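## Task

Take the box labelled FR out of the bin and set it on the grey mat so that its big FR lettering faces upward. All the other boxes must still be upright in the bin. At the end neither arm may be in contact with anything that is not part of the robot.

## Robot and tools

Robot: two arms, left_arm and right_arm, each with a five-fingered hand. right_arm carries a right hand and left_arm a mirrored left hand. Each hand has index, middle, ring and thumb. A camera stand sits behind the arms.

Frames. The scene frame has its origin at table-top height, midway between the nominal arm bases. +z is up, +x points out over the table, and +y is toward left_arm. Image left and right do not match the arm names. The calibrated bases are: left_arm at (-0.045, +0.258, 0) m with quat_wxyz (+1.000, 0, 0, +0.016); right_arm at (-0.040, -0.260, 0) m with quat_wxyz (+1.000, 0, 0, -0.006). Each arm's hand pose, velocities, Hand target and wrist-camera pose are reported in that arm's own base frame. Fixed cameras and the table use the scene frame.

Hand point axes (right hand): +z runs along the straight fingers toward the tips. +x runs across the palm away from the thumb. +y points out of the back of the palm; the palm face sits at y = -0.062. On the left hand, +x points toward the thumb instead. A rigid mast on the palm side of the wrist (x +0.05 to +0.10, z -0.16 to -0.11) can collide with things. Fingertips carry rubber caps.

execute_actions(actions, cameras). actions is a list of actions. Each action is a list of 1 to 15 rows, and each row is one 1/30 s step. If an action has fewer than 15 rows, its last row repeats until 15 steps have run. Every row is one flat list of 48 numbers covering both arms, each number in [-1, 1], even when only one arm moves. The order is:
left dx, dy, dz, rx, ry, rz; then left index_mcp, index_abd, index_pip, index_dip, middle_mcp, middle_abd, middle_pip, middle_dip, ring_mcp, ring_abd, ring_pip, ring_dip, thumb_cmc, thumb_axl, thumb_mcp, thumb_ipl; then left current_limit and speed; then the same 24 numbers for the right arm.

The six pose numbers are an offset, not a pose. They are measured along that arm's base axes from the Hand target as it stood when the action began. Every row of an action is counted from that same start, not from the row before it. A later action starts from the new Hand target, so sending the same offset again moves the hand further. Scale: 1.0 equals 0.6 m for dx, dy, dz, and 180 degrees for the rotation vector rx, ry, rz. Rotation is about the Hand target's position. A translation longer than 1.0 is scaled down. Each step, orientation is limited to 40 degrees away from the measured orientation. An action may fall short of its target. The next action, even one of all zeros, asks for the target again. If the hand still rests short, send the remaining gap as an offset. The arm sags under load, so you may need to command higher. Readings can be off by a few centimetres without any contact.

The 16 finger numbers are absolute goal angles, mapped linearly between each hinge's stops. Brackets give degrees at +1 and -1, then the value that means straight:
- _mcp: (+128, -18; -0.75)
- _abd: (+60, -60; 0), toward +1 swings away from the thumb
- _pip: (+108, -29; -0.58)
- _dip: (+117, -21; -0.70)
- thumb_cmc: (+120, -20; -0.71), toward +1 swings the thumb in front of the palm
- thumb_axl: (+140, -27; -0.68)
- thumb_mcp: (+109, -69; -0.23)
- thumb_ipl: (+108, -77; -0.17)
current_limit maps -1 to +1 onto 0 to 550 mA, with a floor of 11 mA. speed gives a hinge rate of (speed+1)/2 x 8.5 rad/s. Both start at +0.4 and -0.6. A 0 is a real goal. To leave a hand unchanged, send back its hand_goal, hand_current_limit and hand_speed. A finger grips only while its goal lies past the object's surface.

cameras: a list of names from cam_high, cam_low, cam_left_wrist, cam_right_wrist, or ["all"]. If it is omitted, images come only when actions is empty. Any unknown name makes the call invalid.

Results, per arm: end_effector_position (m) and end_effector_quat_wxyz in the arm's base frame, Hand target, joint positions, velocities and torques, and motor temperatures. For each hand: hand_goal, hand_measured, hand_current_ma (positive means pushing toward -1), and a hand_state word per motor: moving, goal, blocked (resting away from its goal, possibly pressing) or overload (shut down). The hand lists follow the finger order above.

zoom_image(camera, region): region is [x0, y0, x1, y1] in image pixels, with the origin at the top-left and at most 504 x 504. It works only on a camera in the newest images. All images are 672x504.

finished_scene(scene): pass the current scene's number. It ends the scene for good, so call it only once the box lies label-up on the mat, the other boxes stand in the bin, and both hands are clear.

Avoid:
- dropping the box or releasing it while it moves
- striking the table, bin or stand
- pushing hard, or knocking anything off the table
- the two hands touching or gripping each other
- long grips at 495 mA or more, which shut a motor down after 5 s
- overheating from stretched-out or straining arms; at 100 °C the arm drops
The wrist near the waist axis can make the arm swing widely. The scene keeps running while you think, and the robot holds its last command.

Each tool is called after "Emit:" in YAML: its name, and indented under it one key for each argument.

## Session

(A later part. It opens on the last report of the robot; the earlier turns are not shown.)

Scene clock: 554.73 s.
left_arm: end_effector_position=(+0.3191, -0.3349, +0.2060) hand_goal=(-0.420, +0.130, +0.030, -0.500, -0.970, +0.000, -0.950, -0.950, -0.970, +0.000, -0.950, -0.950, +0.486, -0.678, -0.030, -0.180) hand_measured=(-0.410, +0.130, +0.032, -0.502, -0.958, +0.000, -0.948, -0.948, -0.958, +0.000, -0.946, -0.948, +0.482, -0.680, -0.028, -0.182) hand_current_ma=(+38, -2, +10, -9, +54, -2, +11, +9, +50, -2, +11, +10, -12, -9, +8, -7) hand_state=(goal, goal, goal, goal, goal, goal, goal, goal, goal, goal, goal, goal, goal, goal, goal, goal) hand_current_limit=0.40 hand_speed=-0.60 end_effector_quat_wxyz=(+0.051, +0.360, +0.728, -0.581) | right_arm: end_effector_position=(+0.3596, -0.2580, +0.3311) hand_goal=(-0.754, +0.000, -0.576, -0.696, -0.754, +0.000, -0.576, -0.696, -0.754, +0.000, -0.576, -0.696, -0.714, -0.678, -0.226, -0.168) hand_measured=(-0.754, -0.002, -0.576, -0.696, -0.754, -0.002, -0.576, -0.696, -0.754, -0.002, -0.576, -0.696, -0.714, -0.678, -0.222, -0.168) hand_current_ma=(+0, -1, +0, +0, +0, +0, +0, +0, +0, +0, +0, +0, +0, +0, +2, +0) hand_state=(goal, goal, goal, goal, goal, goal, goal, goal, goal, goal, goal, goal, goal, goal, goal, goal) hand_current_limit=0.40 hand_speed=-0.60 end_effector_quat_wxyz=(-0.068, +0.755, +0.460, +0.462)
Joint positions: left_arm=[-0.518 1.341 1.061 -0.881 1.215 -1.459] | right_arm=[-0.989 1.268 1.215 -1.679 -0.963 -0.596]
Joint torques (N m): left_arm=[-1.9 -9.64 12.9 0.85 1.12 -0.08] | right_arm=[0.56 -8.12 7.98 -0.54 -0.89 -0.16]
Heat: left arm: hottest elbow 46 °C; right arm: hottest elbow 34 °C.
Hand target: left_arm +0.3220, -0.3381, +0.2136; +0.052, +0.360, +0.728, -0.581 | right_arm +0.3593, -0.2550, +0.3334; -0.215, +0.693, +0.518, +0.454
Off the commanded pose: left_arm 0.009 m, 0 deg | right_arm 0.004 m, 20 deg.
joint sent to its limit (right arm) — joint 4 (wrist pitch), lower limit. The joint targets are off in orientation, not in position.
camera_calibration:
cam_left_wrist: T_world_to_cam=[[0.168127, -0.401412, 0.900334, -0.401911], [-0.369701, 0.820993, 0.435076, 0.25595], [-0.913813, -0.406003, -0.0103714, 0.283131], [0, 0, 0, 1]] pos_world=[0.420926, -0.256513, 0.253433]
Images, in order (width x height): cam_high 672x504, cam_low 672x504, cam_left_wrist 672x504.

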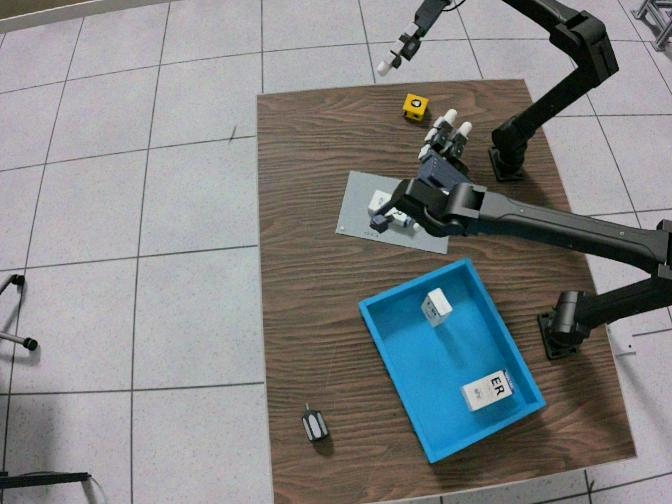

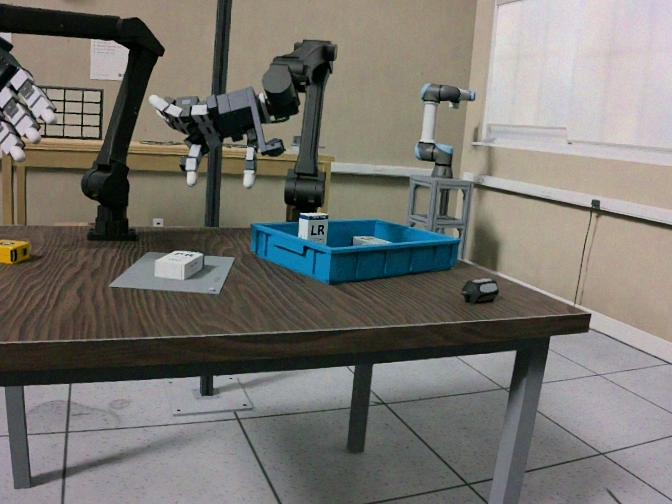

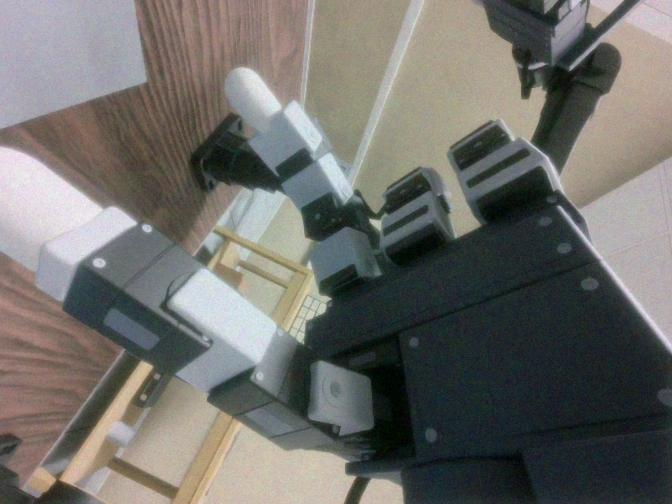

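Emit:
execute_actions:
  actions:
    - [[-0.03,0.12,0.1,0.0816,0.0166,0.0628,-0.754,0,-0.576,-0.696,-0.754,0,-0.576,-0.696,-0.754,0,-0.576,-0.696,0.486,-0.678,-0.2,-0.18,0.4,-0.6,0,0,0,0,0,0,-0.754,0,-0.576,-0.696,-0.754,0,-0.576,-0.696,-0.754,0,-0.576,-0.696,-0.714,-0.678,-0.226,-0.168,0.4,-0.6]]
    - [[-0.045,0.19,0.1,0.0816,0.0166,0.0628,-0.754,0,-0.576,-0.696,-0.754,0,-0.576,-0.696,-0.754,0,-0.576,-0.696,0.486,-0.678,-0.2,-0.18,0.4,-0.6,0,0,0,0,0,0,-0.754,0,-0.576,-0.696,-0.754,0,-0.576,-0.696,-0.754,0,-0.576,-0.696,-0.714,-0.678,-0.226,-0.168,0.4,-0.6]]
    - [[-0.045,0.19,0.02,0.0816,0.0166,0.0628,-0.754,0,-0.576,-0.696,-0.754,0,-0.576,-0.696,-0.754,0,-0.576,-0.696,0.486,-0.678,-0.2,-0.18,0.4,-0.6,0,0,0,0,0,0,-0.754,0,-0.576,-0.696,-0.754,0,-0.576,-0.696,-0.754,0,-0.576,-0.696,-0.714,-0.678,-0.226,-0.168,0.4,-0.6]]
    - [[-0.05,0.19,0,0.0816,0.0166,0.0628,-0.754,0,-0.576,-0.696,-0.754,0,-0.576,-0.696,-0.754,0,-0.576,-0.696,0.486,-0.678,-0.2,-0.18,0.4,-0.6,0,0,0,0,0,0,-0.754,0,-0.576,-0.696,-0.754,0,-0.576,-0.696,-0.754,0,-0.576,-0.696,-0.714,-0.678,-0.226,-0.168,0.4,-0.6]]
    - [[-0.05,0.17,0,0.0816,0.0166,0.0628,-0.754,0,-0.576,-0.696,-0.754,0,-0.576,-0.696,-0.754,0,-0.576,-0.696,0.486,-0.678,-0.2,-0.18,0.4,-0.6,0,0,0,0,0,0,-0.754,0,-0.576,-0.696,-0.754,0,-0.576,-0.696,-0.754,0,-0.576,-0.696,-0.714,-0.678,-0.226,-0.168,0.4,-0.6]]
  cameras: ["cam_low", "cam_high", "cam_left_wrist"]

Scene clock: 666.17 s.
left_arm: end_effector_position=(+0.1893, +0.1803, +0.3413) hand_goal=(-0.754, +0.000, -0.576, -0.696, -0.754, +0.000, -0.576, -0.696, -0.754, +0.000, -0.576, -0.696, +0.486, -0.678, -0.200, -0.180) hand_measured=(-0.752, +0.000, -0.576, -0.694, -0.752, +0.000, -0.576, -0.698, -0.752, +0.000, -0.578, -0.698, +0.484, -0.680, -0.194, -0.178) hand_current_ma=(+8, +2, -3, +4, +9, +0, -3, -6, +9, +0, -3, -8, -4, -7, +34, +5) hand_state=(goal, goal, goal, goal, goal, goal, goal, goal, goal, goal, goal, goal, goal, goal, goal, goal) hand_current_limit=0.40 hand_speed=-0.60 end_effector_quat_wxyz=(+0.080, -0.130, +0.987, +0.046) | right_arm: end_effector_position=(+0.3596, -0.2580, +0.3311) hand_goal=(-0.754, +0.000, -0.576, -0.696, -0.754, +0.000, -0.576, -0.696, -0.754, +0.000, -0.576, -0.696, -0.714, -0.678, -0.226, -0.168) hand_measured=(-0.754, -0.002, -0.576, -0.696, -0.754, -0.002, -0.576, -0.696, -0.754, -0.002, -0.576, -0.696, -0.714, -0.678, -0.222, -0.168) hand_current_ma=(+0, -1, +0, +0, +0, +0, +0, +0, +0, +0, +0, +0, +0, +0, +2, +0) hand_state=(goal, goal, goal, goal, goal, goal, goal, goal, goal, goal, goal, goal, goal, goal, goal, goal) hand_current_limit=0.40 hand_speed=-0.60 end_effector_quat_wxyz=(-0.068, +0.755, +0.460, +0.462)
Joint positions: left_arm=[0.388 0.917 1.209 -1.683 -0.049 -1.441] | right_arm=[-0.989 1.268 1.215 -1.679 -0.963 -0.596]
Joint torques (N m): left_arm=[-2.26 -2.32 11.14 0.62 -0.08 0.1] | right_arm=[0.5 -8.12 7.99 -0.61 -0.9 -0.16]
Heat: left arm: hottest elbow 46 °C; right arm: hottest elbow 34 °C.
Hand target: left_arm +0.1899, +0.1778, +0.3457; +0.001, -0.112, +0.994, +0.000 | right_arm +0.3593, -0.2550, +0.3334; -0.215, +0.693, +0.518, +0.454
Off the commanded pose: left_arm 0.005 m, 11 deg | right_arm 0.004 m, 20 deg.
joint sent to its limit (left arm) — joint 4 (wrist pitch), lower limit. The joint targets are off in orientation, not in position.
joint sent to its limit (right arm) — joint 4 (wrist pitch), lower limit. The joint targets are off in orientation, not in position.
camera_calibration:
cam_left_wrist: T_world_to_cam=[[0.893577, -0.442869, 0.0734014, -0.142704], [-0.390688, -0.686684, 0.613049, -0.058741], [-0.221097, -0.576483, -0.786628, 0.539597], [0, 0, 0, 1]] pos_world=[0.223871, 0.207533, 0.470948]
Images, in order (width x height): cam_high 672x504, cam_low 672x504, cam_left_wrist 672x504.

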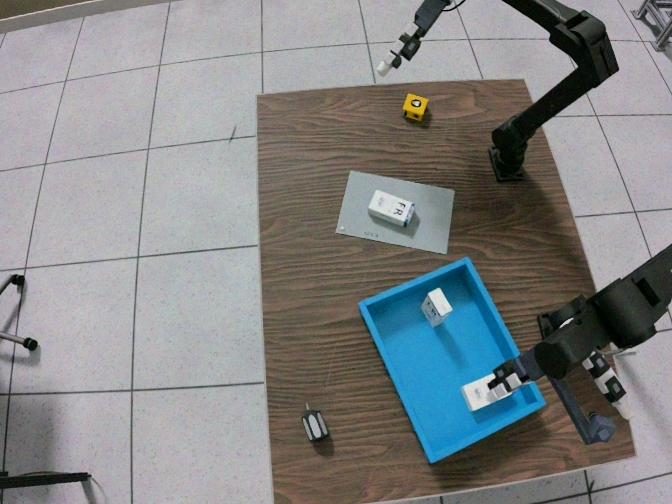

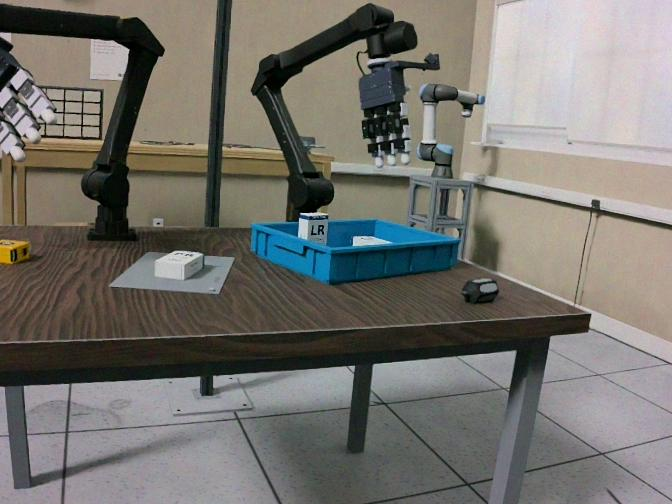

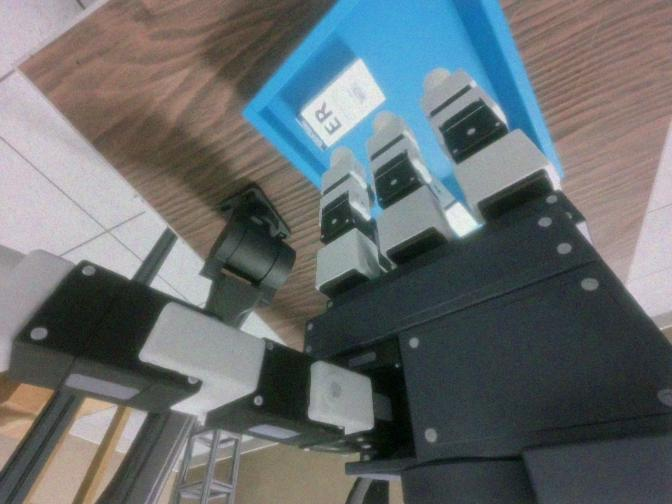

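Emit:
execute_actions:
  actions:
    - [[0,0,-0.11,0,0,0,-0.754,0,-0.576,-0.696,-0.754,0,-0.576,-0.696,-0.754,0,-0.576,-0.696,0.486,-0.678,-0.2,-0.18,0.4,-0.6,0,0,0,0,0,0,-0.754,0,-0.576,-0.696,-0.754,0,-0.576,-0.696,-0.754,0,-0.576,-0.696,-0.714,-0.678,-0.226,-0.168,0.4,-0.6]]
    - [[0,0,-0.11,0,0,0,-0.754,0,-0.576,-0.696,-0.754,0,-0.576,-0.696,-0.754,0,-0.576,-0.696,0.486,-0.678,-0.2,-0.18,0.4,-0.6,0,0,0,0,0,0,-0.754,0,-0.576,-0.696,-0.754,0,-0.576,-0.696,-0.754,0,-0.576,-0.696,-0.714,-0.678,-0.226,-0.168,0.4,-0.6]]
  cameras: ["cam_low", "cam_high", "cam_left_wrist"]

Emit:
zoom_image:
  camera: "cam_low"
  region: [300, 130, 460, 290]

Emit:
zoom_image:
  camera: "cam_high"
  region: [410, 280, 560, 470]

Scene clock: 678.80 s.
left_arm: end_effector_position=(+0.1830, +0.1719, +0.2048) hand_goal=(-0.754, +0.000, -0.576, -0.696, -0.754, +0.000, -0.576, -0.696, -0.754, +0.000, -0.576, -0.696, +0.486, -0.678, -0.200, -0.180) hand_measured=(-0.752, +0.000, -0.576, -0.694, -0.752, +0.000, -0.576, -0.698, -0.752, +0.000, -0.576, -0.698, +0.486, -0.680, -0.196, -0.178) hand_current_ma=(+4, +0, -2, +4, +5, +0, -2, -6, +5, +0, -3, -8, -3, -7, +18, +5) hand_state=(goal, goal, goal, goal, goal, goal, goal, goal, goal, goal, goal, goal, goal, goal, goal, goal) hand_current_limit=0.40 hand_speed=-0.60 end_effector_quat_wxyz=(-0.016, -0.111, +0.994, -0.005) | right_arm: end_effector_position=(+0.3596, -0.2580, +0.3311) hand_goal=(-0.754, +0.000, -0.576, -0.696, -0.754, +0.000, -0.576, -0.696, -0.754, +0.000, -0.576, -0.696, -0.714, -0.678, -0.226, -0.168) hand_measured=(-0.754, -0.002, -0.576, -0.696, -0.754, -0.002, -0.576, -0.696, -0.754, -0.002, -0.576, -0.696, -0.714, -0.678, -0.222, -0.168) hand_current_ma=(+0, -1, +0, +0, +0, +0, +0, +0, +0, +0, +0, +0, +0, +0, +2, +0) hand_state=(goal, goal, goal, goal, goal, goal, goal, goal, goal, goal, goal, goal, goal, goal, goal, goal) hand_current_limit=0.40 hand_speed=-0.60 end_effector_quat_wxyz=(-0.068, +0.755, +0.460, +0.462)
Joint positions: left_arm=[0.4 0.99 0.905 -1.52 0.001 -1.394] | right_arm=[-0.989 1.268 1.215 -1.679 -0.963 -0.596]
Joint torques (N m): left_arm=[-0.73 -3.37 12.6 0.84 -0.1 0.05] | right_arm=[0.62 -8.18 7.97 -0.58 -0.89 -0.16]
Heat: left arm: hottest elbow 47 °C; right arm: hottest elbow 34 °C.
Hand target: left_arm +0.1899, +0.1779, +0.2138; +0.001, -0.112, +0.994, +0.000 | right_arm +0.3593, -0.2550, +0.3334; -0.215, +0.693, +0.518, +0.454
Off the commanded pose: left_arm 0.013 m, 2 deg | right_arm 0.004 m, 20 deg.
joint sent to its limit (right arm) — joint 4 (wrist pitch), lower limit. The joint targets are off in orientation, not in position.
camera_calibration:
cam_left_wrist: T_world_to_cam=[[0.879525, -0.474912, -0.0298883, -0.101514], [-0.291462, -0.587299, 0.755069, -0.0476978], [-0.376145, -0.655392, -0.654963, 0.441015], [0, 0, 0, 1]] pos_world=[0.241268, 0.212814, 0.32183]
Images, in order (width x height): cam_high 672x504, cam_low 672x504, cam_left_wrist 672x504.

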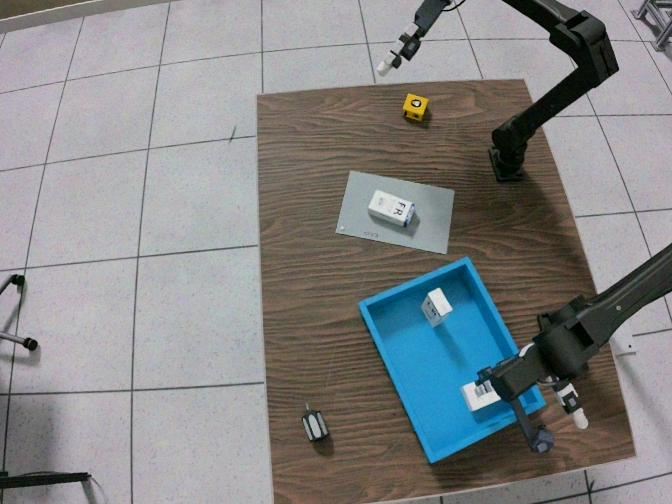

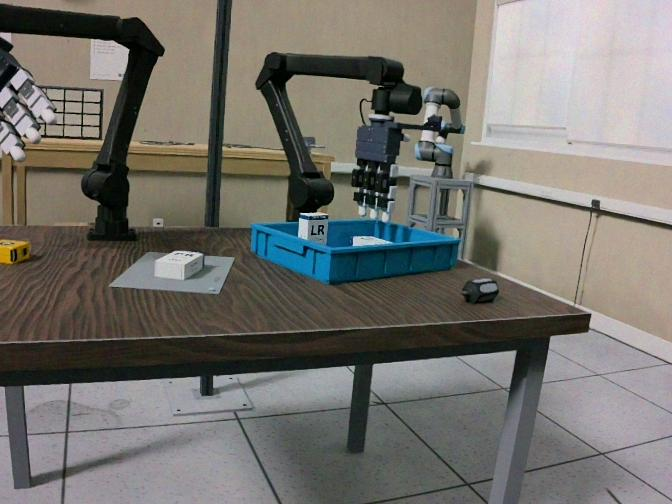

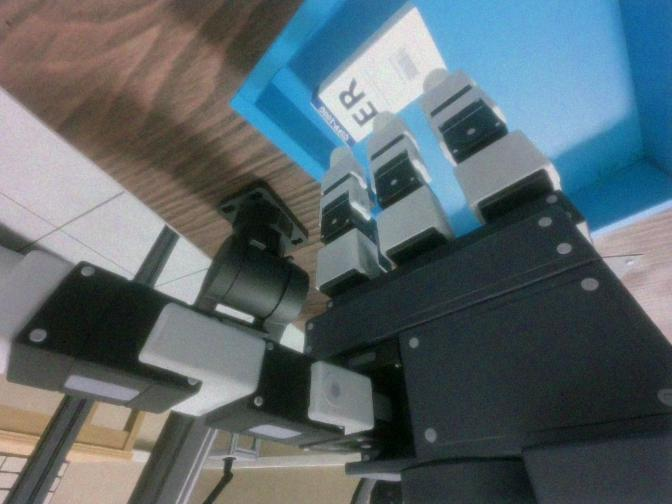

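Scaled by 3.150.

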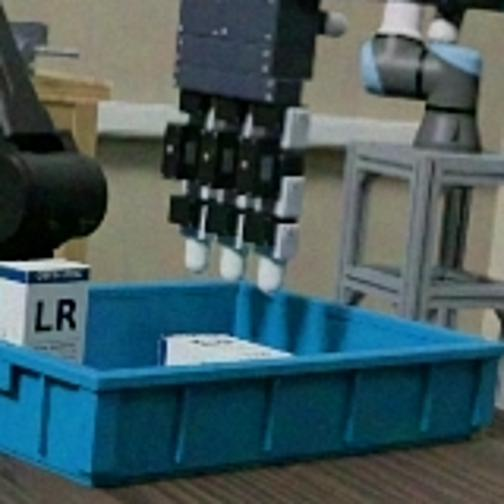

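Scaled by 2.653.

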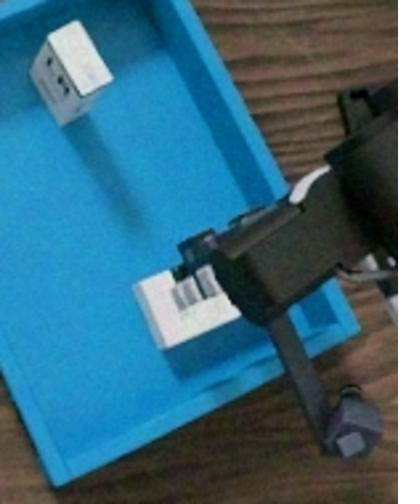

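Emit:
execute_actions:
  actions:
    - [[0.005,0.01,-0.055,0,0,0,-0.754,0,-0.576,-0.696,-0.754,0,-0.576,-0.696,-0.754,0,-0.576,-0.696,0.486,-0.678,-0.2,-0.18,0.4,-0.6,0,0,0,0,0,0,-0.754,0,-0.576,-0.696,-0.754,0,-0.576,-0.696,-0.754,0,-0.576,-0.696,-0.714,-0.678,-0.226,-0.168,0.4,-0.6]]
  cameras: ["cam_low", "cam_left_wrist"]

Emit:
zoom_image:
  camera: "cam_low"
  region: [300, 130, 460, 290]

Scene clock: 687.47 s.
left_arm: end_effector_position=(+0.1888, +0.1794, +0.1784) hand_goal=(-0.754, +0.000, -0.576, -0.696, -0.754, +0.000, -0.576, -0.696, -0.754, +0.000, -0.576, -0.696, +0.486, -0.678, -0.200, -0.180) hand_measured=(-0.754, +0.000, -0.576, -0.694, -0.752, +0.000, -0.576, -0.698, -0.752, +0.000, -0.576, -0.698, +0.484, -0.680, -0.196, -0.178) hand_current_ma=(+3, -1, -2, +4, +5, -1, -2, -6, +5, -1, -3, -8, -3, -7, +17, +5) hand_state=(goal, goal, goal, goal, goal, goal, goal, goal, goal, goal, goal, goal, goal, goal, goal, goal) hand_current_limit=0.40 hand_speed=-0.60 end_effector_quat_wxyz=(-0.007, -0.113, +0.994, -0.002) | right_arm: end_effector_position=(+0.3596, -0.2580, +0.3311) hand_goal=(-0.754, +0.000, -0.576, -0.696, -0.754, +0.000, -0.576, -0.696, -0.754, +0.000, -0.576, -0.696, -0.714, -0.678, -0.226, -0.168) hand_measured=(-0.754, -0.002, -0.576, -0.696, -0.754, -0.002, -0.576, -0.696, -0.754, -0.002, -0.576, -0.696, -0.714, -0.678, -0.222, -0.168) hand_current_ma=(+0, -1, +0, +0, +0, +0, +0, +0, +0, +0, +0, +0, +0, +0, +2, +0) hand_state=(goal, goal, goal, goal, goal, goal, goal, goal, goal, goal, goal, goal, goal, goal, goal, goal) hand_current_limit=0.40 hand_speed=-0.60 end_effector_quat_wxyz=(-0.068, +0.755, +0.460, +0.462)
Joint positions: left_arm=[0.418 1.011 0.849 -1.424 0 -1.379] | right_arm=[-0.989 1.268 1.215 -1.679 -0.963 -0.596]
Joint torques (N m): left_arm=[-0.91 -3.19 11.19 0.91 -0.07 0.06] | right_arm=[0.5 -8.12 7.98 -0.55 -0.9 -0.16]
Heat: left arm: hottest elbow 47 °C; right arm: hottest elbow 34 °C.
Hand target: left_arm +0.1929, +0.1837, +0.1807; +0.001, -0.112, +0.994, +0.000 | right_arm +0.3593, -0.2550, +0.3334; -0.215, +0.693, +0.518, +0.454
Off the commanded pose: left_arm 0.007 m, 1 deg | right_arm 0.004 m, 20 deg.
joint sent to its limit (right arm) — joint 4 (wrist pitch), lower limit. The joint targets are off in orientation, not in position.
camera_calibration:
cam_left_wrist: T_world_to_cam=[[0.881542, -0.471778, -0.0176023, -0.107035], [-0.303149, -0.594245, 0.744966, -0.0163236], [-0.361918, -0.651382, -0.666871, 0.42958], [0, 0, 0, 1]] pos_world=[0.24488, 0.219624, 0.296751]
Images, in order (width x height): cam_low 672x504, cam_left_wrist 672x504.

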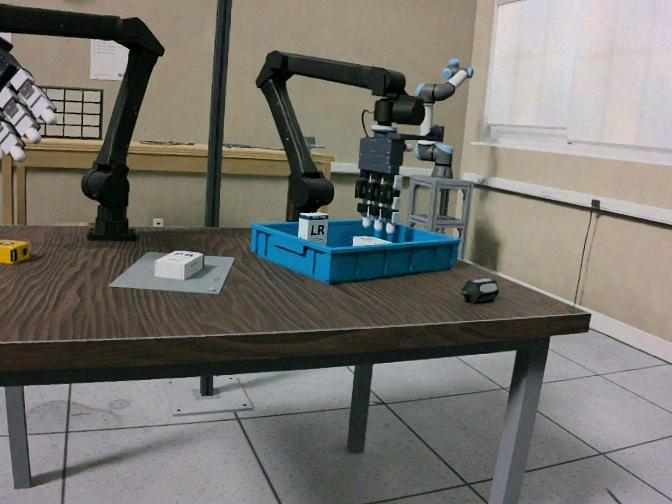

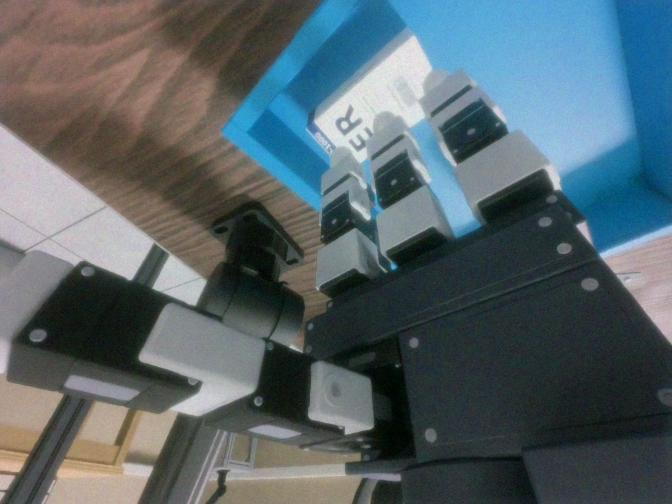

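Scaled by 3.150.

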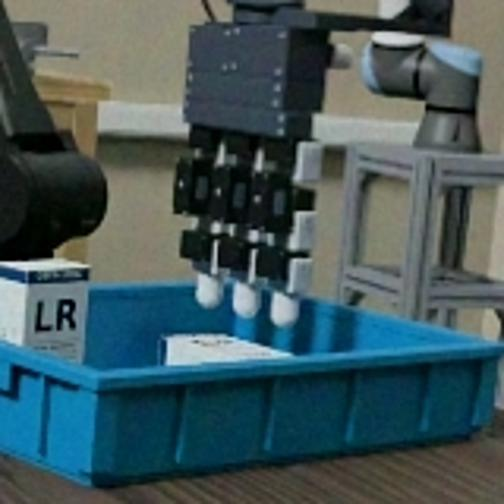

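Emit:
execute_actions:
  actions:
    - [[0,0.003,-0.035,0,0,0,-0.754,0,-0.576,-0.696,-0.754,0,-0.576,-0.696,-0.754,0,-0.576,-0.696,0.486,-0.678,-0.2,-0.18,0.4,-0.6,0,0,0,0,0,0,-0.754,0,-0.576,-0.696,-0.754,0,-0.576,-0.696,-0.754,0,-0.576,-0.696,-0.714,-0.678,-0.226,-0.168,0.4,-0.6]]
  cameras: ["cam_low", "cam_left_wrist"]

Emit:
zoom_image:
  camera: "cam_low"
  region: [340, 190, 420, 270]

Scene clock: 701.13 s.
left_arm: end_effector_position=(+0.1891, +0.1809, +0.1582) hand_goal=(-0.754, +0.000, -0.576, -0.696, -0.754, +0.000, -0.576, -0.696, -0.754, +0.000, -0.576, -0.696, +0.486, -0.678, -0.200, -0.180) hand_measured=(-0.754, +0.000, -0.576, -0.694, -0.752, +0.000, -0.576, -0.698, -0.752, +0.000, -0.576, -0.698, +0.484, -0.680, -0.196, -0.178) hand_current_ma=(+3, -1, -2, +4, +5, -2, -2, -6, +5, -1, -3, -8, -3, -7, +17, +5) hand_state=(goal, goal, goal, goal, goal, goal, goal, goal, goal, goal, goal, goal, goal, goal, goal, goal) hand_current_limit=0.40 hand_speed=-0.60 end_effector_quat_wxyz=(-0.005, -0.112, +0.994, -0.002) | right_arm: end_effector_position=(+0.3596, -0.2580, +0.3311) hand_goal=(-0.754, +0.000, -0.576, -0.696, -0.754, +0.000, -0.576, -0.696, -0.754, +0.000, -0.576, -0.696, -0.714, -0.678, -0.226, -0.168) hand_measured=(-0.754, -0.002, -0.576, -0.696, -0.754, -0.002, -0.576, -0.696, -0.754, -0.002, -0.576, -0.696, -0.714, -0.678, -0.222, -0.168) hand_current_ma=(+0, -1, +0, +0, +0, +0, +0, +0, +0, +0, +0, +0, +0, +0, +2, +0) hand_state=(goal, goal, goal, goal, goal, goal, goal, goal, goal, goal, goal, goal, goal, goal, goal, goal) hand_current_limit=0.40 hand_speed=-0.60 end_effector_quat_wxyz=(-0.068, +0.755, +0.460, +0.462)
Joint positions: left_arm=[0.423 1.022 0.802 -1.362 0 -1.372] | right_arm=[-0.989 1.268 1.215 -1.679 -0.963 -0.596]
Joint torques (N m): left_arm=[-0.79 -3.08 11.06 0.91 -0.07 0.07] | right_arm=[0.56 -8.06 7.99 -0.59 -0.89 -0.16]
Heat: left arm: hottest elbow 46 °C; right arm: hottest elbow 34 °C.
Hand target: left_arm +0.1929, +0.1856, +0.1597; +0.001, -0.112, +0.994, +0.000 | right_arm +0.3593, -0.2550, +0.3334; -0.215, +0.693, +0.518, +0.454
Off the commanded pose: left_arm 0.006 m, 1 deg | right_arm 0.004 m, 20 deg.
joint sent to its limit (right arm) — joint 4 (wrist pitch), lower limit. The joint targets are off in orientation, not in position.
camera_calibration:
cam_left_wrist: T_world_to_cam=[[0.880909, -0.473037, -0.0153799, -0.106868], [-0.306409, -0.594772, 0.743209, 0.000641302], [-0.360713, -0.649987, -0.668882, 0.417076], [0, 0, 0, 1]] pos_world=[0.244782, 0.220923, 0.276854]
Images, in order (width x height): cam_low 672x504, cam_left_wrist 672x504.

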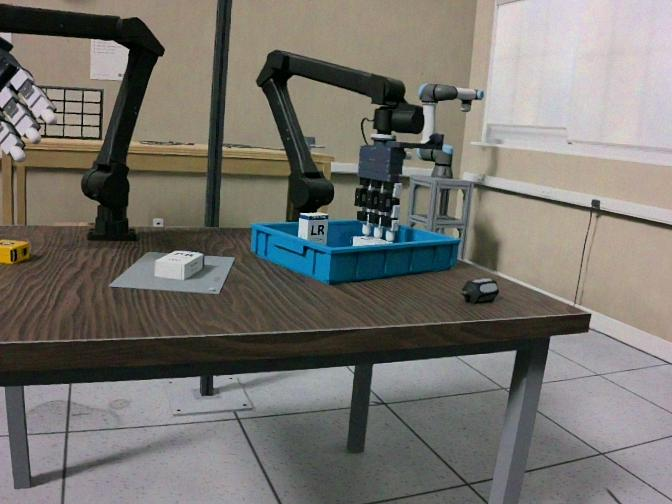

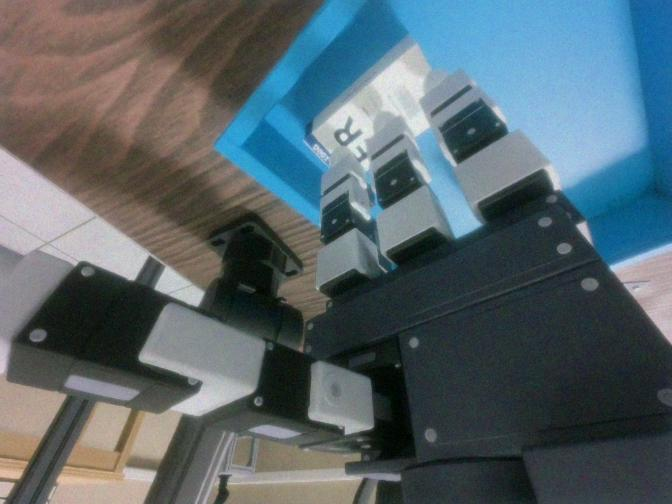

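Scaled by 6.300.

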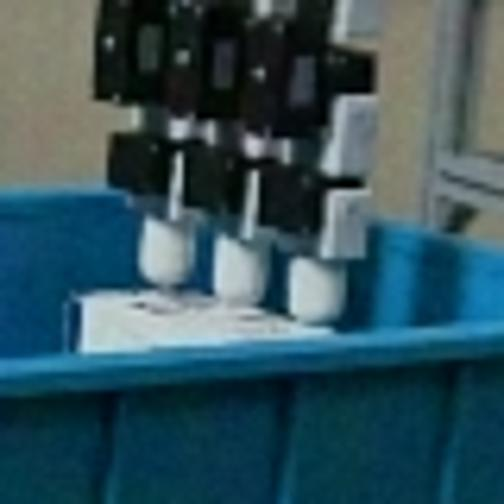

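Emit:
execute_actions:
  actions:
    - [[0,0,-0.016,0,0,0,-0.754,0,-0.576,-0.696,-0.754,0,-0.576,-0.696,-0.754,0,-0.576,-0.696,0.486,-0.678,-0.2,-0.18,0.4,-0.6,0,0,0,0,0,0,-0.754,0,-0.576,-0.696,-0.754,0,-0.576,-0.696,-0.754,0,-0.576,-0.696,-0.714,-0.678,-0.226,-0.168,0.4,-0.6]]
    - [[0.037,-0.043,0,0,0,0.018,-0.754,0,-0.576,-0.696,-0.754,0,-0.576,-0.696,-0.754,0,-0.576,-0.696,0.486,-0.678,-0.2,-0.18,0.4,-0.6,0,0,0,0,0,0,-0.754,0,-0.576,-0.696,-0.754,0,-0.576,-0.696,-0.754,0,-0.576,-0.696,-0.714,-0.678,-0.226,-0.168,0.4,-0.6]]
  cameras: ["cam_low", "cam_high", "cam_left_wrist"]

Emit:
zoom_image:
  camera: "cam_high"
  region: [410, 280, 560, 470]

Scene clock: 719.07 s.
left_arm: end_effector_position=(+0.2018, +0.1612, +0.1518) hand_goal=(-0.754, +0.000, -0.576, -0.696, -0.754, +0.000, -0.576, -0.696, -0.754, +0.000, -0.576, -0.696, +0.486, -0.678, -0.200, -0.180) hand_measured=(-0.720, -0.020, -0.550, -0.684, -0.724, -0.016, -0.558, -0.688, -0.756, +0.000, -0.576, -0.698, +0.486, -0.680, -0.196, -0.178) hand_current_ma=(+152, -68, +105, +46, +139, -54, +76, +34, -4, -1, -2, -3, -2, -7, +18, +5) hand_state=(blocked, goal, blocked, goal, blocked, goal, goal, goal, goal, goal, goal, goal, goal, goal, goal, goal) hand_current_limit=0.40 hand_speed=-0.60 end_effector_quat_wxyz=(-0.009, -0.135, +0.991, +0.007) | right_arm: end_effector_position=(+0.3596, -0.2580, +0.3311) hand_goal=(-0.754, +0.000, -0.576, -0.696, -0.754, +0.000, -0.576, -0.696, -0.754, +0.000, -0.576, -0.696, -0.714, -0.678, -0.226, -0.168) hand_measured=(-0.754, -0.002, -0.576, -0.696, -0.754, -0.002, -0.576, -0.696, -0.754, -0.002, -0.576, -0.696, -0.714, -0.678, -0.222, -0.168) hand_current_ma=(+0, -1, +0, +0, +0, +0, +0, +0, +0, +0, +0, +0, +0, +0, +2, +0) hand_state=(goal, goal, goal, goal, goal, goal, goal, goal, goal, goal, goal, goal, goal, goal, goal, goal) hand_current_limit=0.40 hand_speed=-0.60 end_effector_quat_wxyz=(-0.068, +0.755, +0.460, +0.462)
Joint positions: left_arm=[0.324 1.057 0.803 -1.332 -0.017 -1.519] | right_arm=[-0.989 1.268 1.215 -1.679 -0.963 -0.596]
Joint torques (N m): left_arm=[-2.2 -1.79 11.86 1.42 0.59 -0.17] | right_arm=[0.56 -8.12 7.99 -0.57 -0.9 -0.16]
Heat: left arm: hottest elbow 46 °C; right arm: hottest elbow 34 °C.
Hand target: left_arm +0.2151, +0.1598, +0.1500; +0.001, -0.140, +0.990, +0.000 | right_arm +0.3593, -0.2550, +0.3334; -0.215, +0.693, +0.518, +0.454
Off the commanded pose: left_arm 0.014 m, 2 deg | right_arm 0.004 m, 20 deg.
joint sent to its limit (right arm) — joint 4 (wrist pitch), lower limit. The joint targets are off in orientation, not in position.
camera_calibration:
cam_left_wrist: T_world_to_cam=[[0.901939, -0.430682, -0.031916, -0.136056], [-0.270466, -0.620933, 0.735724, -0.00429677], [-0.336681, -0.654946, -0.676529, 0.401643], [0, 0, 0, 1]] pos_world=[0.256778, 0.201789, 0.270542]
Images, in order (width x height): cam_high 672x504, cam_low 672x504, cam_left_wrist 672x504.

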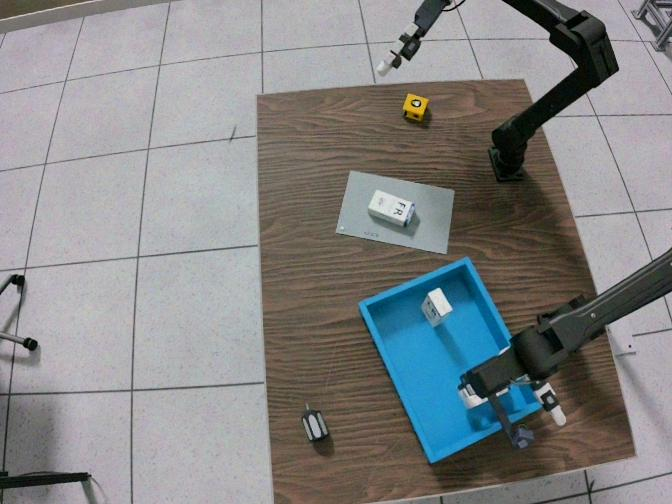

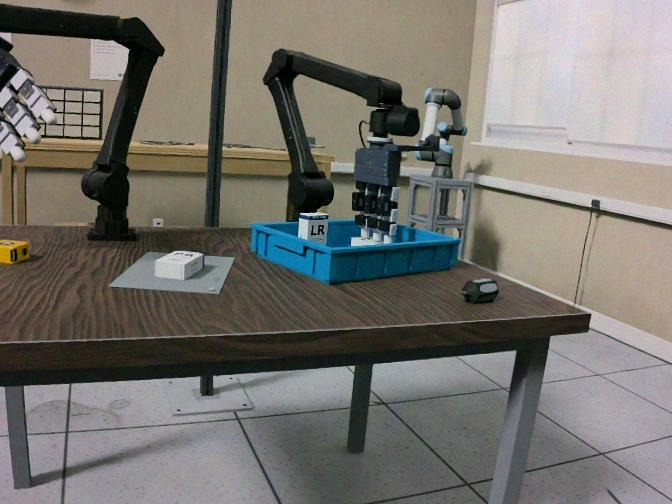

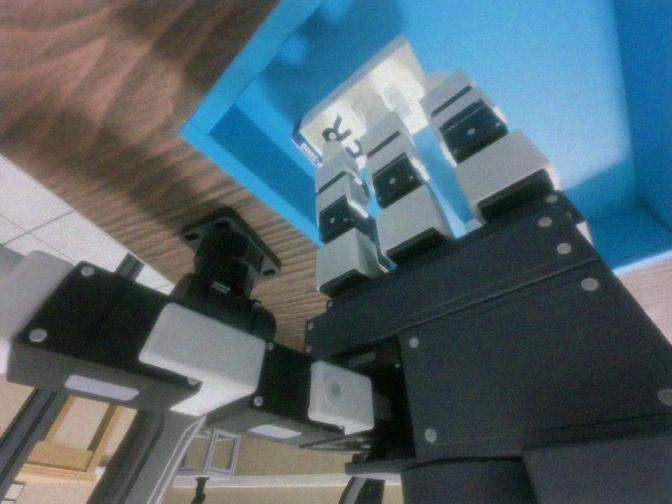

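Scaled by 2.653.

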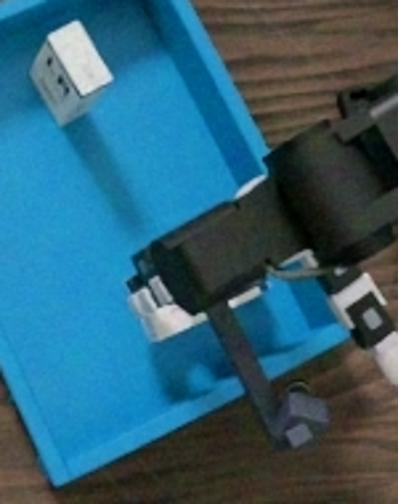

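Emit:
execute_actions:
  actions:
    - [[0.037,-0.043,0,0,0,0.018,-0.754,0,-0.576,-0.696,-0.754,0,-0.576,-0.696,-0.754,0,-0.576,-0.696,0.486,-0.678,-0.2,-0.18,0.4,-0.6,0,0,0,0,0,0,-0.754,0,-0.576,-0.696,-0.754,0,-0.576,-0.696,-0.754,0,-0.576,-0.696,-0.714,-0.678,-0.226,-0.168,0.4,-0.6]]
    - [[0.037,-0.043,0,0,0,0.018,-0.754,0,-0.576,-0.696,-0.754,0,-0.576,-0.696,-0.754,0,-0.576,-0.696,0.486,-0.678,-0.2,-0.18,0.4,-0.6,0,0,0,0,0,0,-0.754,0,-0.576,-0.696,-0.754,0,-0.576,-0.696,-0.754,0,-0.576,-0.696,-0.714,-0.678,-0.226,-0.168,0.4,-0.6]]
  cameras: ["cam_low", "cam_high", "cam_left_wrist"]

Emit:
zoom_image:
  camera: "cam_high"
  region: [410, 280, 560, 470]

Emit:
zoom_image:
  camera: "cam_low"
  region: [300, 170, 420, 290]

Scene clock: 731.47 s.
left_arm: end_effector_position=(+0.2441, +0.1111, +0.1516) hand_goal=(-0.754, +0.000, -0.576, -0.696, -0.754, +0.000, -0.576, -0.696, -0.754, +0.000, -0.576, -0.696, +0.486, -0.678, -0.200, -0.180) hand_measured=(-0.716, -0.018, -0.548, -0.684, -0.716, -0.020, -0.552, -0.684, -0.754, +0.000, -0.576, -0.696, +0.486, -0.680, -0.196, -0.178) hand_current_ma=(+169, -65, +117, +52, +173, -69, +101, +48, +2, +0, -3, -2, +0, -7, +18, +5) hand_state=(blocked, goal, blocked, goal, blocked, goal, blocked, goal, goal, goal, goal, goal, goal, goal, goal, goal) hand_current_limit=0.40 hand_speed=-0.60 end_effector_quat_wxyz=(-0.013, -0.190, +0.982, +0.007) | right_arm: end_effector_position=(+0.3596, -0.2580, +0.3311) hand_goal=(-0.754, +0.000, -0.576, -0.696, -0.754, +0.000, -0.576, -0.696, -0.754, +0.000, -0.576, -0.696, -0.714, -0.678, -0.226, -0.168) hand_measured=(-0.754, -0.002, -0.576, -0.696, -0.754, -0.002, -0.576, -0.696, -0.754, -0.002, -0.576, -0.696, -0.714, -0.678, -0.222, -0.168) hand_current_ma=(+0, -1, +0, +0, +0, +0, +0, +0, +0, +0, +0, +0, +0, +0, +2, +0) hand_state=(goal, goal, goal, goal, goal, goal, goal, goal, goal, goal, goal, goal, goal, goal, goal, goal) hand_current_limit=0.40 hand_speed=-0.60 end_effector_quat_wxyz=(-0.068, +0.755, +0.460, +0.462)
Joint positions: left_arm=[0.13 1.18 0.889 -1.306 -0.013 -1.824] | right_arm=[-0.989 1.268 1.215 -1.679 -0.963 -0.596]
Joint torques (N m): left_arm=[-2.08 -4.07 12.01 1.57 0.45 -0.19] | right_arm=[0.56 -8.12 7.98 -0.58 -0.89 -0.16]
Motor temperatures (°C): left_arm=[26 33 45 27 28 25] | right_arm=[26 33 34 25 30 29]
Heat: left arm: hottest elbow 45 °C; right arm: hottest elbow 34 °C.
Hand target: left_arm +0.2595, +0.1081, +0.1501; +0.001, -0.196, +0.981, +0.000 | right_arm +0.3593, -0.2550, +0.3334; -0.215, +0.693, +0.518, +0.454
Off the commanded pose: left_arm 0.016 m, 2 deg | right_arm 0.004 m, 20 deg.
joint sent to its limit (right arm) — joint 4 (wrist pitch), lower limit. The joint targets are off in orientation, not in position.
camera_calibration:
cam_left_wrist: T_world_to_cam=[[0.943823, -0.328161, -0.0388397, -0.216438], [-0.19483, -0.647543, 0.736702, -0.0394905], [-0.266907, -0.687749, -0.675101, 0.369348], [0, 0, 0, 1]] pos_world=[0.295167, 0.15742, 0.270034]
Images, in order (width x height): cam_high 672x504, cam_low 672x504, cam_left_wrist 672x504.

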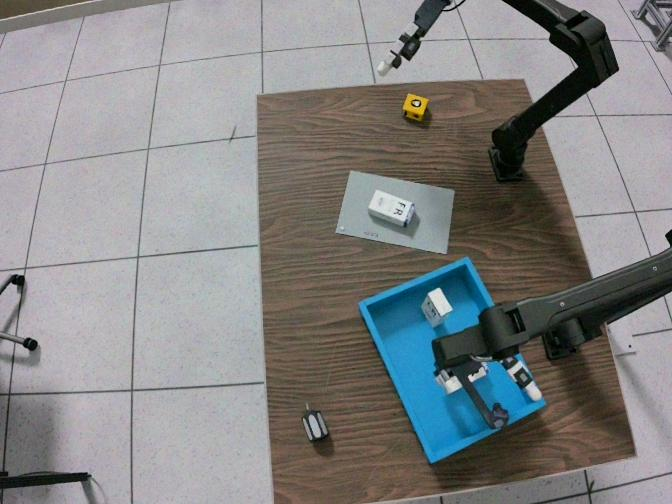

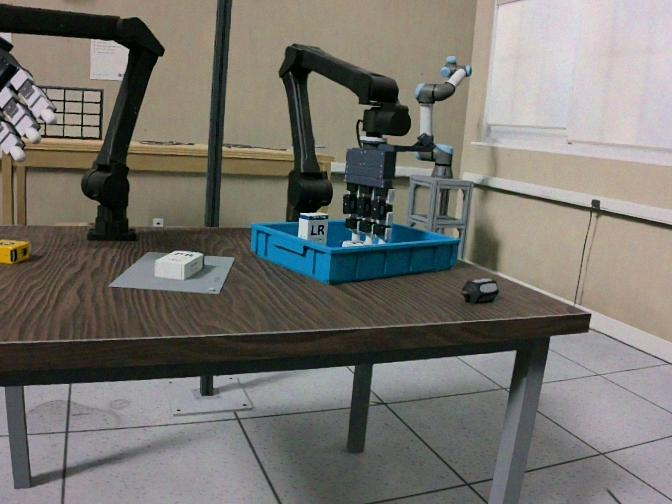

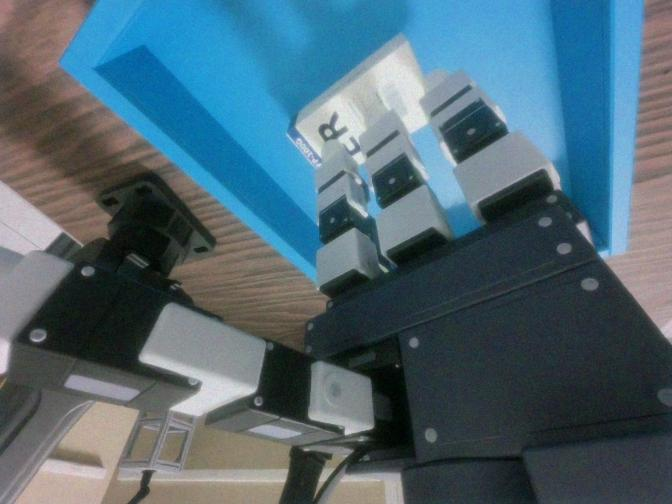

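Scaled by 2.653.

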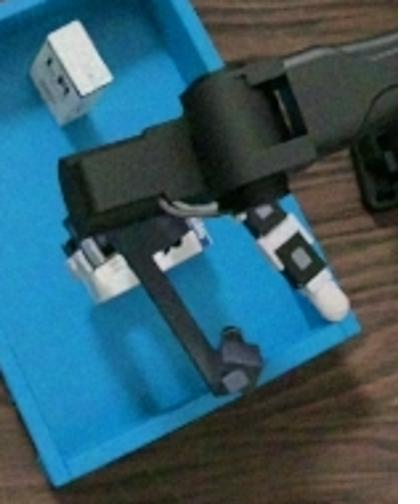

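Scaled by 4.200.

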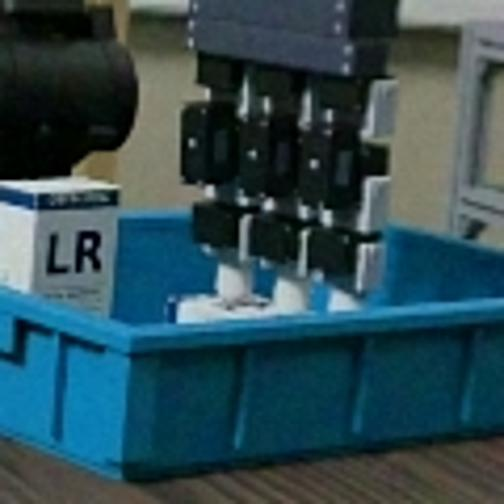

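Emit:
execute_actions:
  actions:
    - [[0.036,-0.047,0,0,0,0.011,-0.754,0,-0.576,-0.696,-0.754,0,-0.576,-0.696,-0.754,0,-0.576,-0.696,0.486,-0.678,-0.2,-0.18,0.4,-0.6,0,0,0,0,0,0,-0.754,0,-0.576,-0.696,-0.754,0,-0.576,-0.696,-0.754,0,-0.576,-0.696,-0.714,-0.678,-0.226,-0.168,0.4,-0.6]]
    - [[0.036,-0.047,0,0,0,0.011,-0.754,0,-0.576,-0.696,-0.754,0,-0.576,-0.696,-0.754,0,-0.576,-0.696,0.486,-0.678,-0.2,-0.18,0.4,-0.6,0,0,0,0,0,0,-0.754,0,-0.576,-0.696,-0.754,0,-0.576,-0.696,-0.754,0,-0.576,-0.696,-0.714,-0.678,-0.226,-0.168,0.4,-0.6]]
    - [[-0.03,0.02,0.08,0,0,0,-0.754,0,-0.576,-0.696,-0.754,0,-0.576,-0.696,-0.754,0,-0.576,-0.696,0.486,-0.678,-0.2,-0.18,0.4,-0.6,0,0,0,0,0,0,-0.754,0,-0.576,-0.696,-0.754,0,-0.576,-0.696,-0.754,0,-0.576,-0.696,-0.714,-0.678,-0.226,-0.168,0.4,-0.6]]
    - [[-0.08,0.1,0.12,0,0,0,-0.754,0,-0.576,-0.696,-0.754,0,-0.576,-0.696,-0.754,0,-0.576,-0.696,0.486,-0.678,-0.2,-0.18,0.4,-0.6,0,0,0,0,0,0,-0.754,0,-0.576,-0.696,-0.754,0,-0.576,-0.696,-0.754,0,-0.576,-0.696,-0.714,-0.678,-0.226,-0.168,0.4,-0.6]]
  cameras: ["cam_low", "cam_high"]

Emit:
zoom_image:
  camera: "cam_high"
  region: [410, 280, 530, 420]

Scene clock: 757.17 s.
left_arm: end_effector_position=(+0.2304, +0.1246, +0.2615) hand_goal=(-0.754, +0.000, -0.576, -0.696, -0.754, +0.000, -0.576, -0.696, -0.754, +0.000, -0.576, -0.696, +0.486, -0.678, -0.200, -0.180) hand_measured=(-0.752, -0.002, -0.574, -0.694, -0.752, -0.002, -0.574, -0.694, -0.752, +0.002, -0.576, -0.696, +0.486, -0.680, -0.194, -0.178) hand_current_ma=(+5, -4, +6, +8, +7, -3, +5, +8, +7, +3, -3, -2, +3, -7, +24, +5) hand_state=(goal, goal, goal, goal, goal, goal, goal, goal, goal, goal, goal, goal, goal, goal, goal, goal) hand_current_limit=0.40 hand_speed=-0.60 end_effector_quat_wxyz=(-0.005, -0.239, +0.971, +0.002) | right_arm: end_effector_position=(+0.3596, -0.2580, +0.3311) hand_goal=(-0.754, +0.000, -0.576, -0.696, -0.754, +0.000, -0.576, -0.696, -0.754, +0.000, -0.576, -0.696, -0.714, -0.678, -0.226, -0.168) hand_measured=(-0.754, -0.002, -0.576, -0.696, -0.754, -0.002, -0.576, -0.696, -0.754, -0.002, -0.576, -0.696, -0.714, -0.678, -0.222, -0.168) hand_current_ma=(+0, -1, +0, +0, +0, +0, +0, +0, +0, +0, +0, +0, +0, +0, +2, +0) hand_state=(goal, goal, goal, goal, goal, goal, goal, goal, goal, goal, goal, goal, goal, goal, goal, goal) hand_current_limit=0.40 hand_speed=-0.60 end_effector_quat_wxyz=(-0.068, +0.755, +0.460, +0.462)
Joint positions: left_arm=[0.203 1.117 1.137 -1.601 -0.003 -1.851] | right_arm=[-0.989 1.268 1.215 -1.679 -0.963 -0.596]
Joint torques (N m): left_arm=[-2.2 -5.01 13 0.06 0.03 0.06] | right_arm=[0.56 -8.18 8.01 -0.57 -0.89 -0.15]
Heat: left arm: hottest elbow 47 °C; right arm: hottest elbow 34 °C.
Hand target: left_arm +0.2368, +0.1238, +0.2702; +0.001, -0.230, +0.973, +0.000 | right_arm +0.3593, -0.2550, +0.3334; -0.215, +0.693, +0.518, +0.454
Off the commanded pose: left_arm 0.011 m, 1 deg | right_arm 0.004 m, 20 deg.
joint sent to its limit (right arm) — joint 4 (wrist pitch), lower limit. The joint targets are off in orientation, not in position.
Images, in order (width x height): cam_high 672x504, cam_low 672x504.

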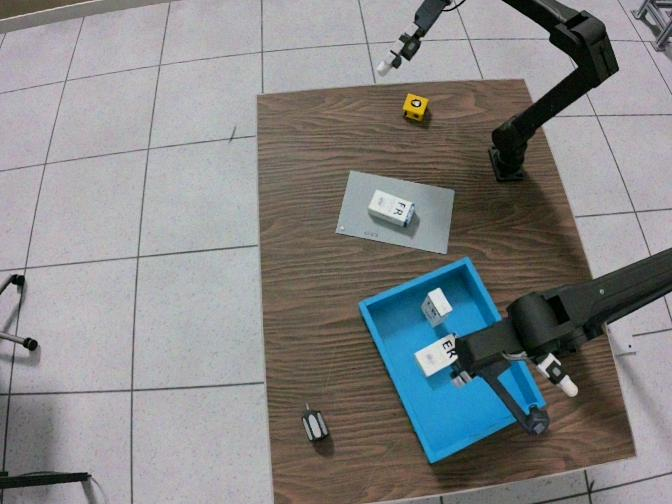

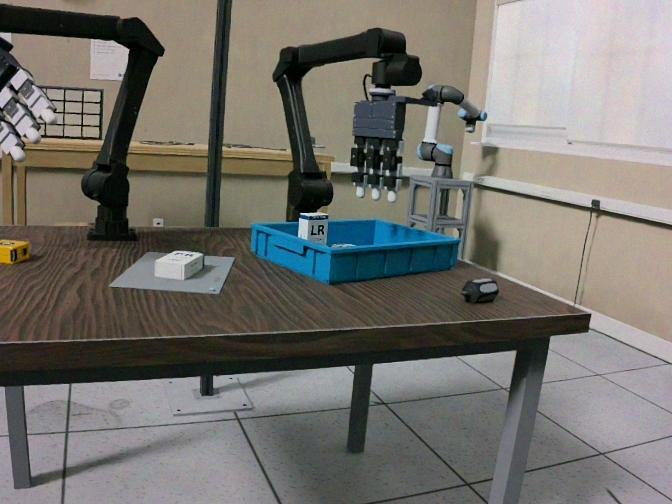

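Scaled by 3.600.

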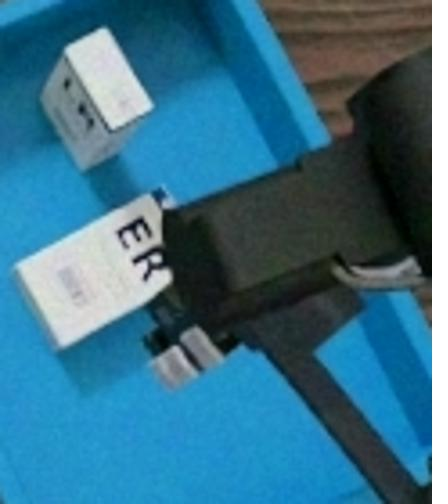

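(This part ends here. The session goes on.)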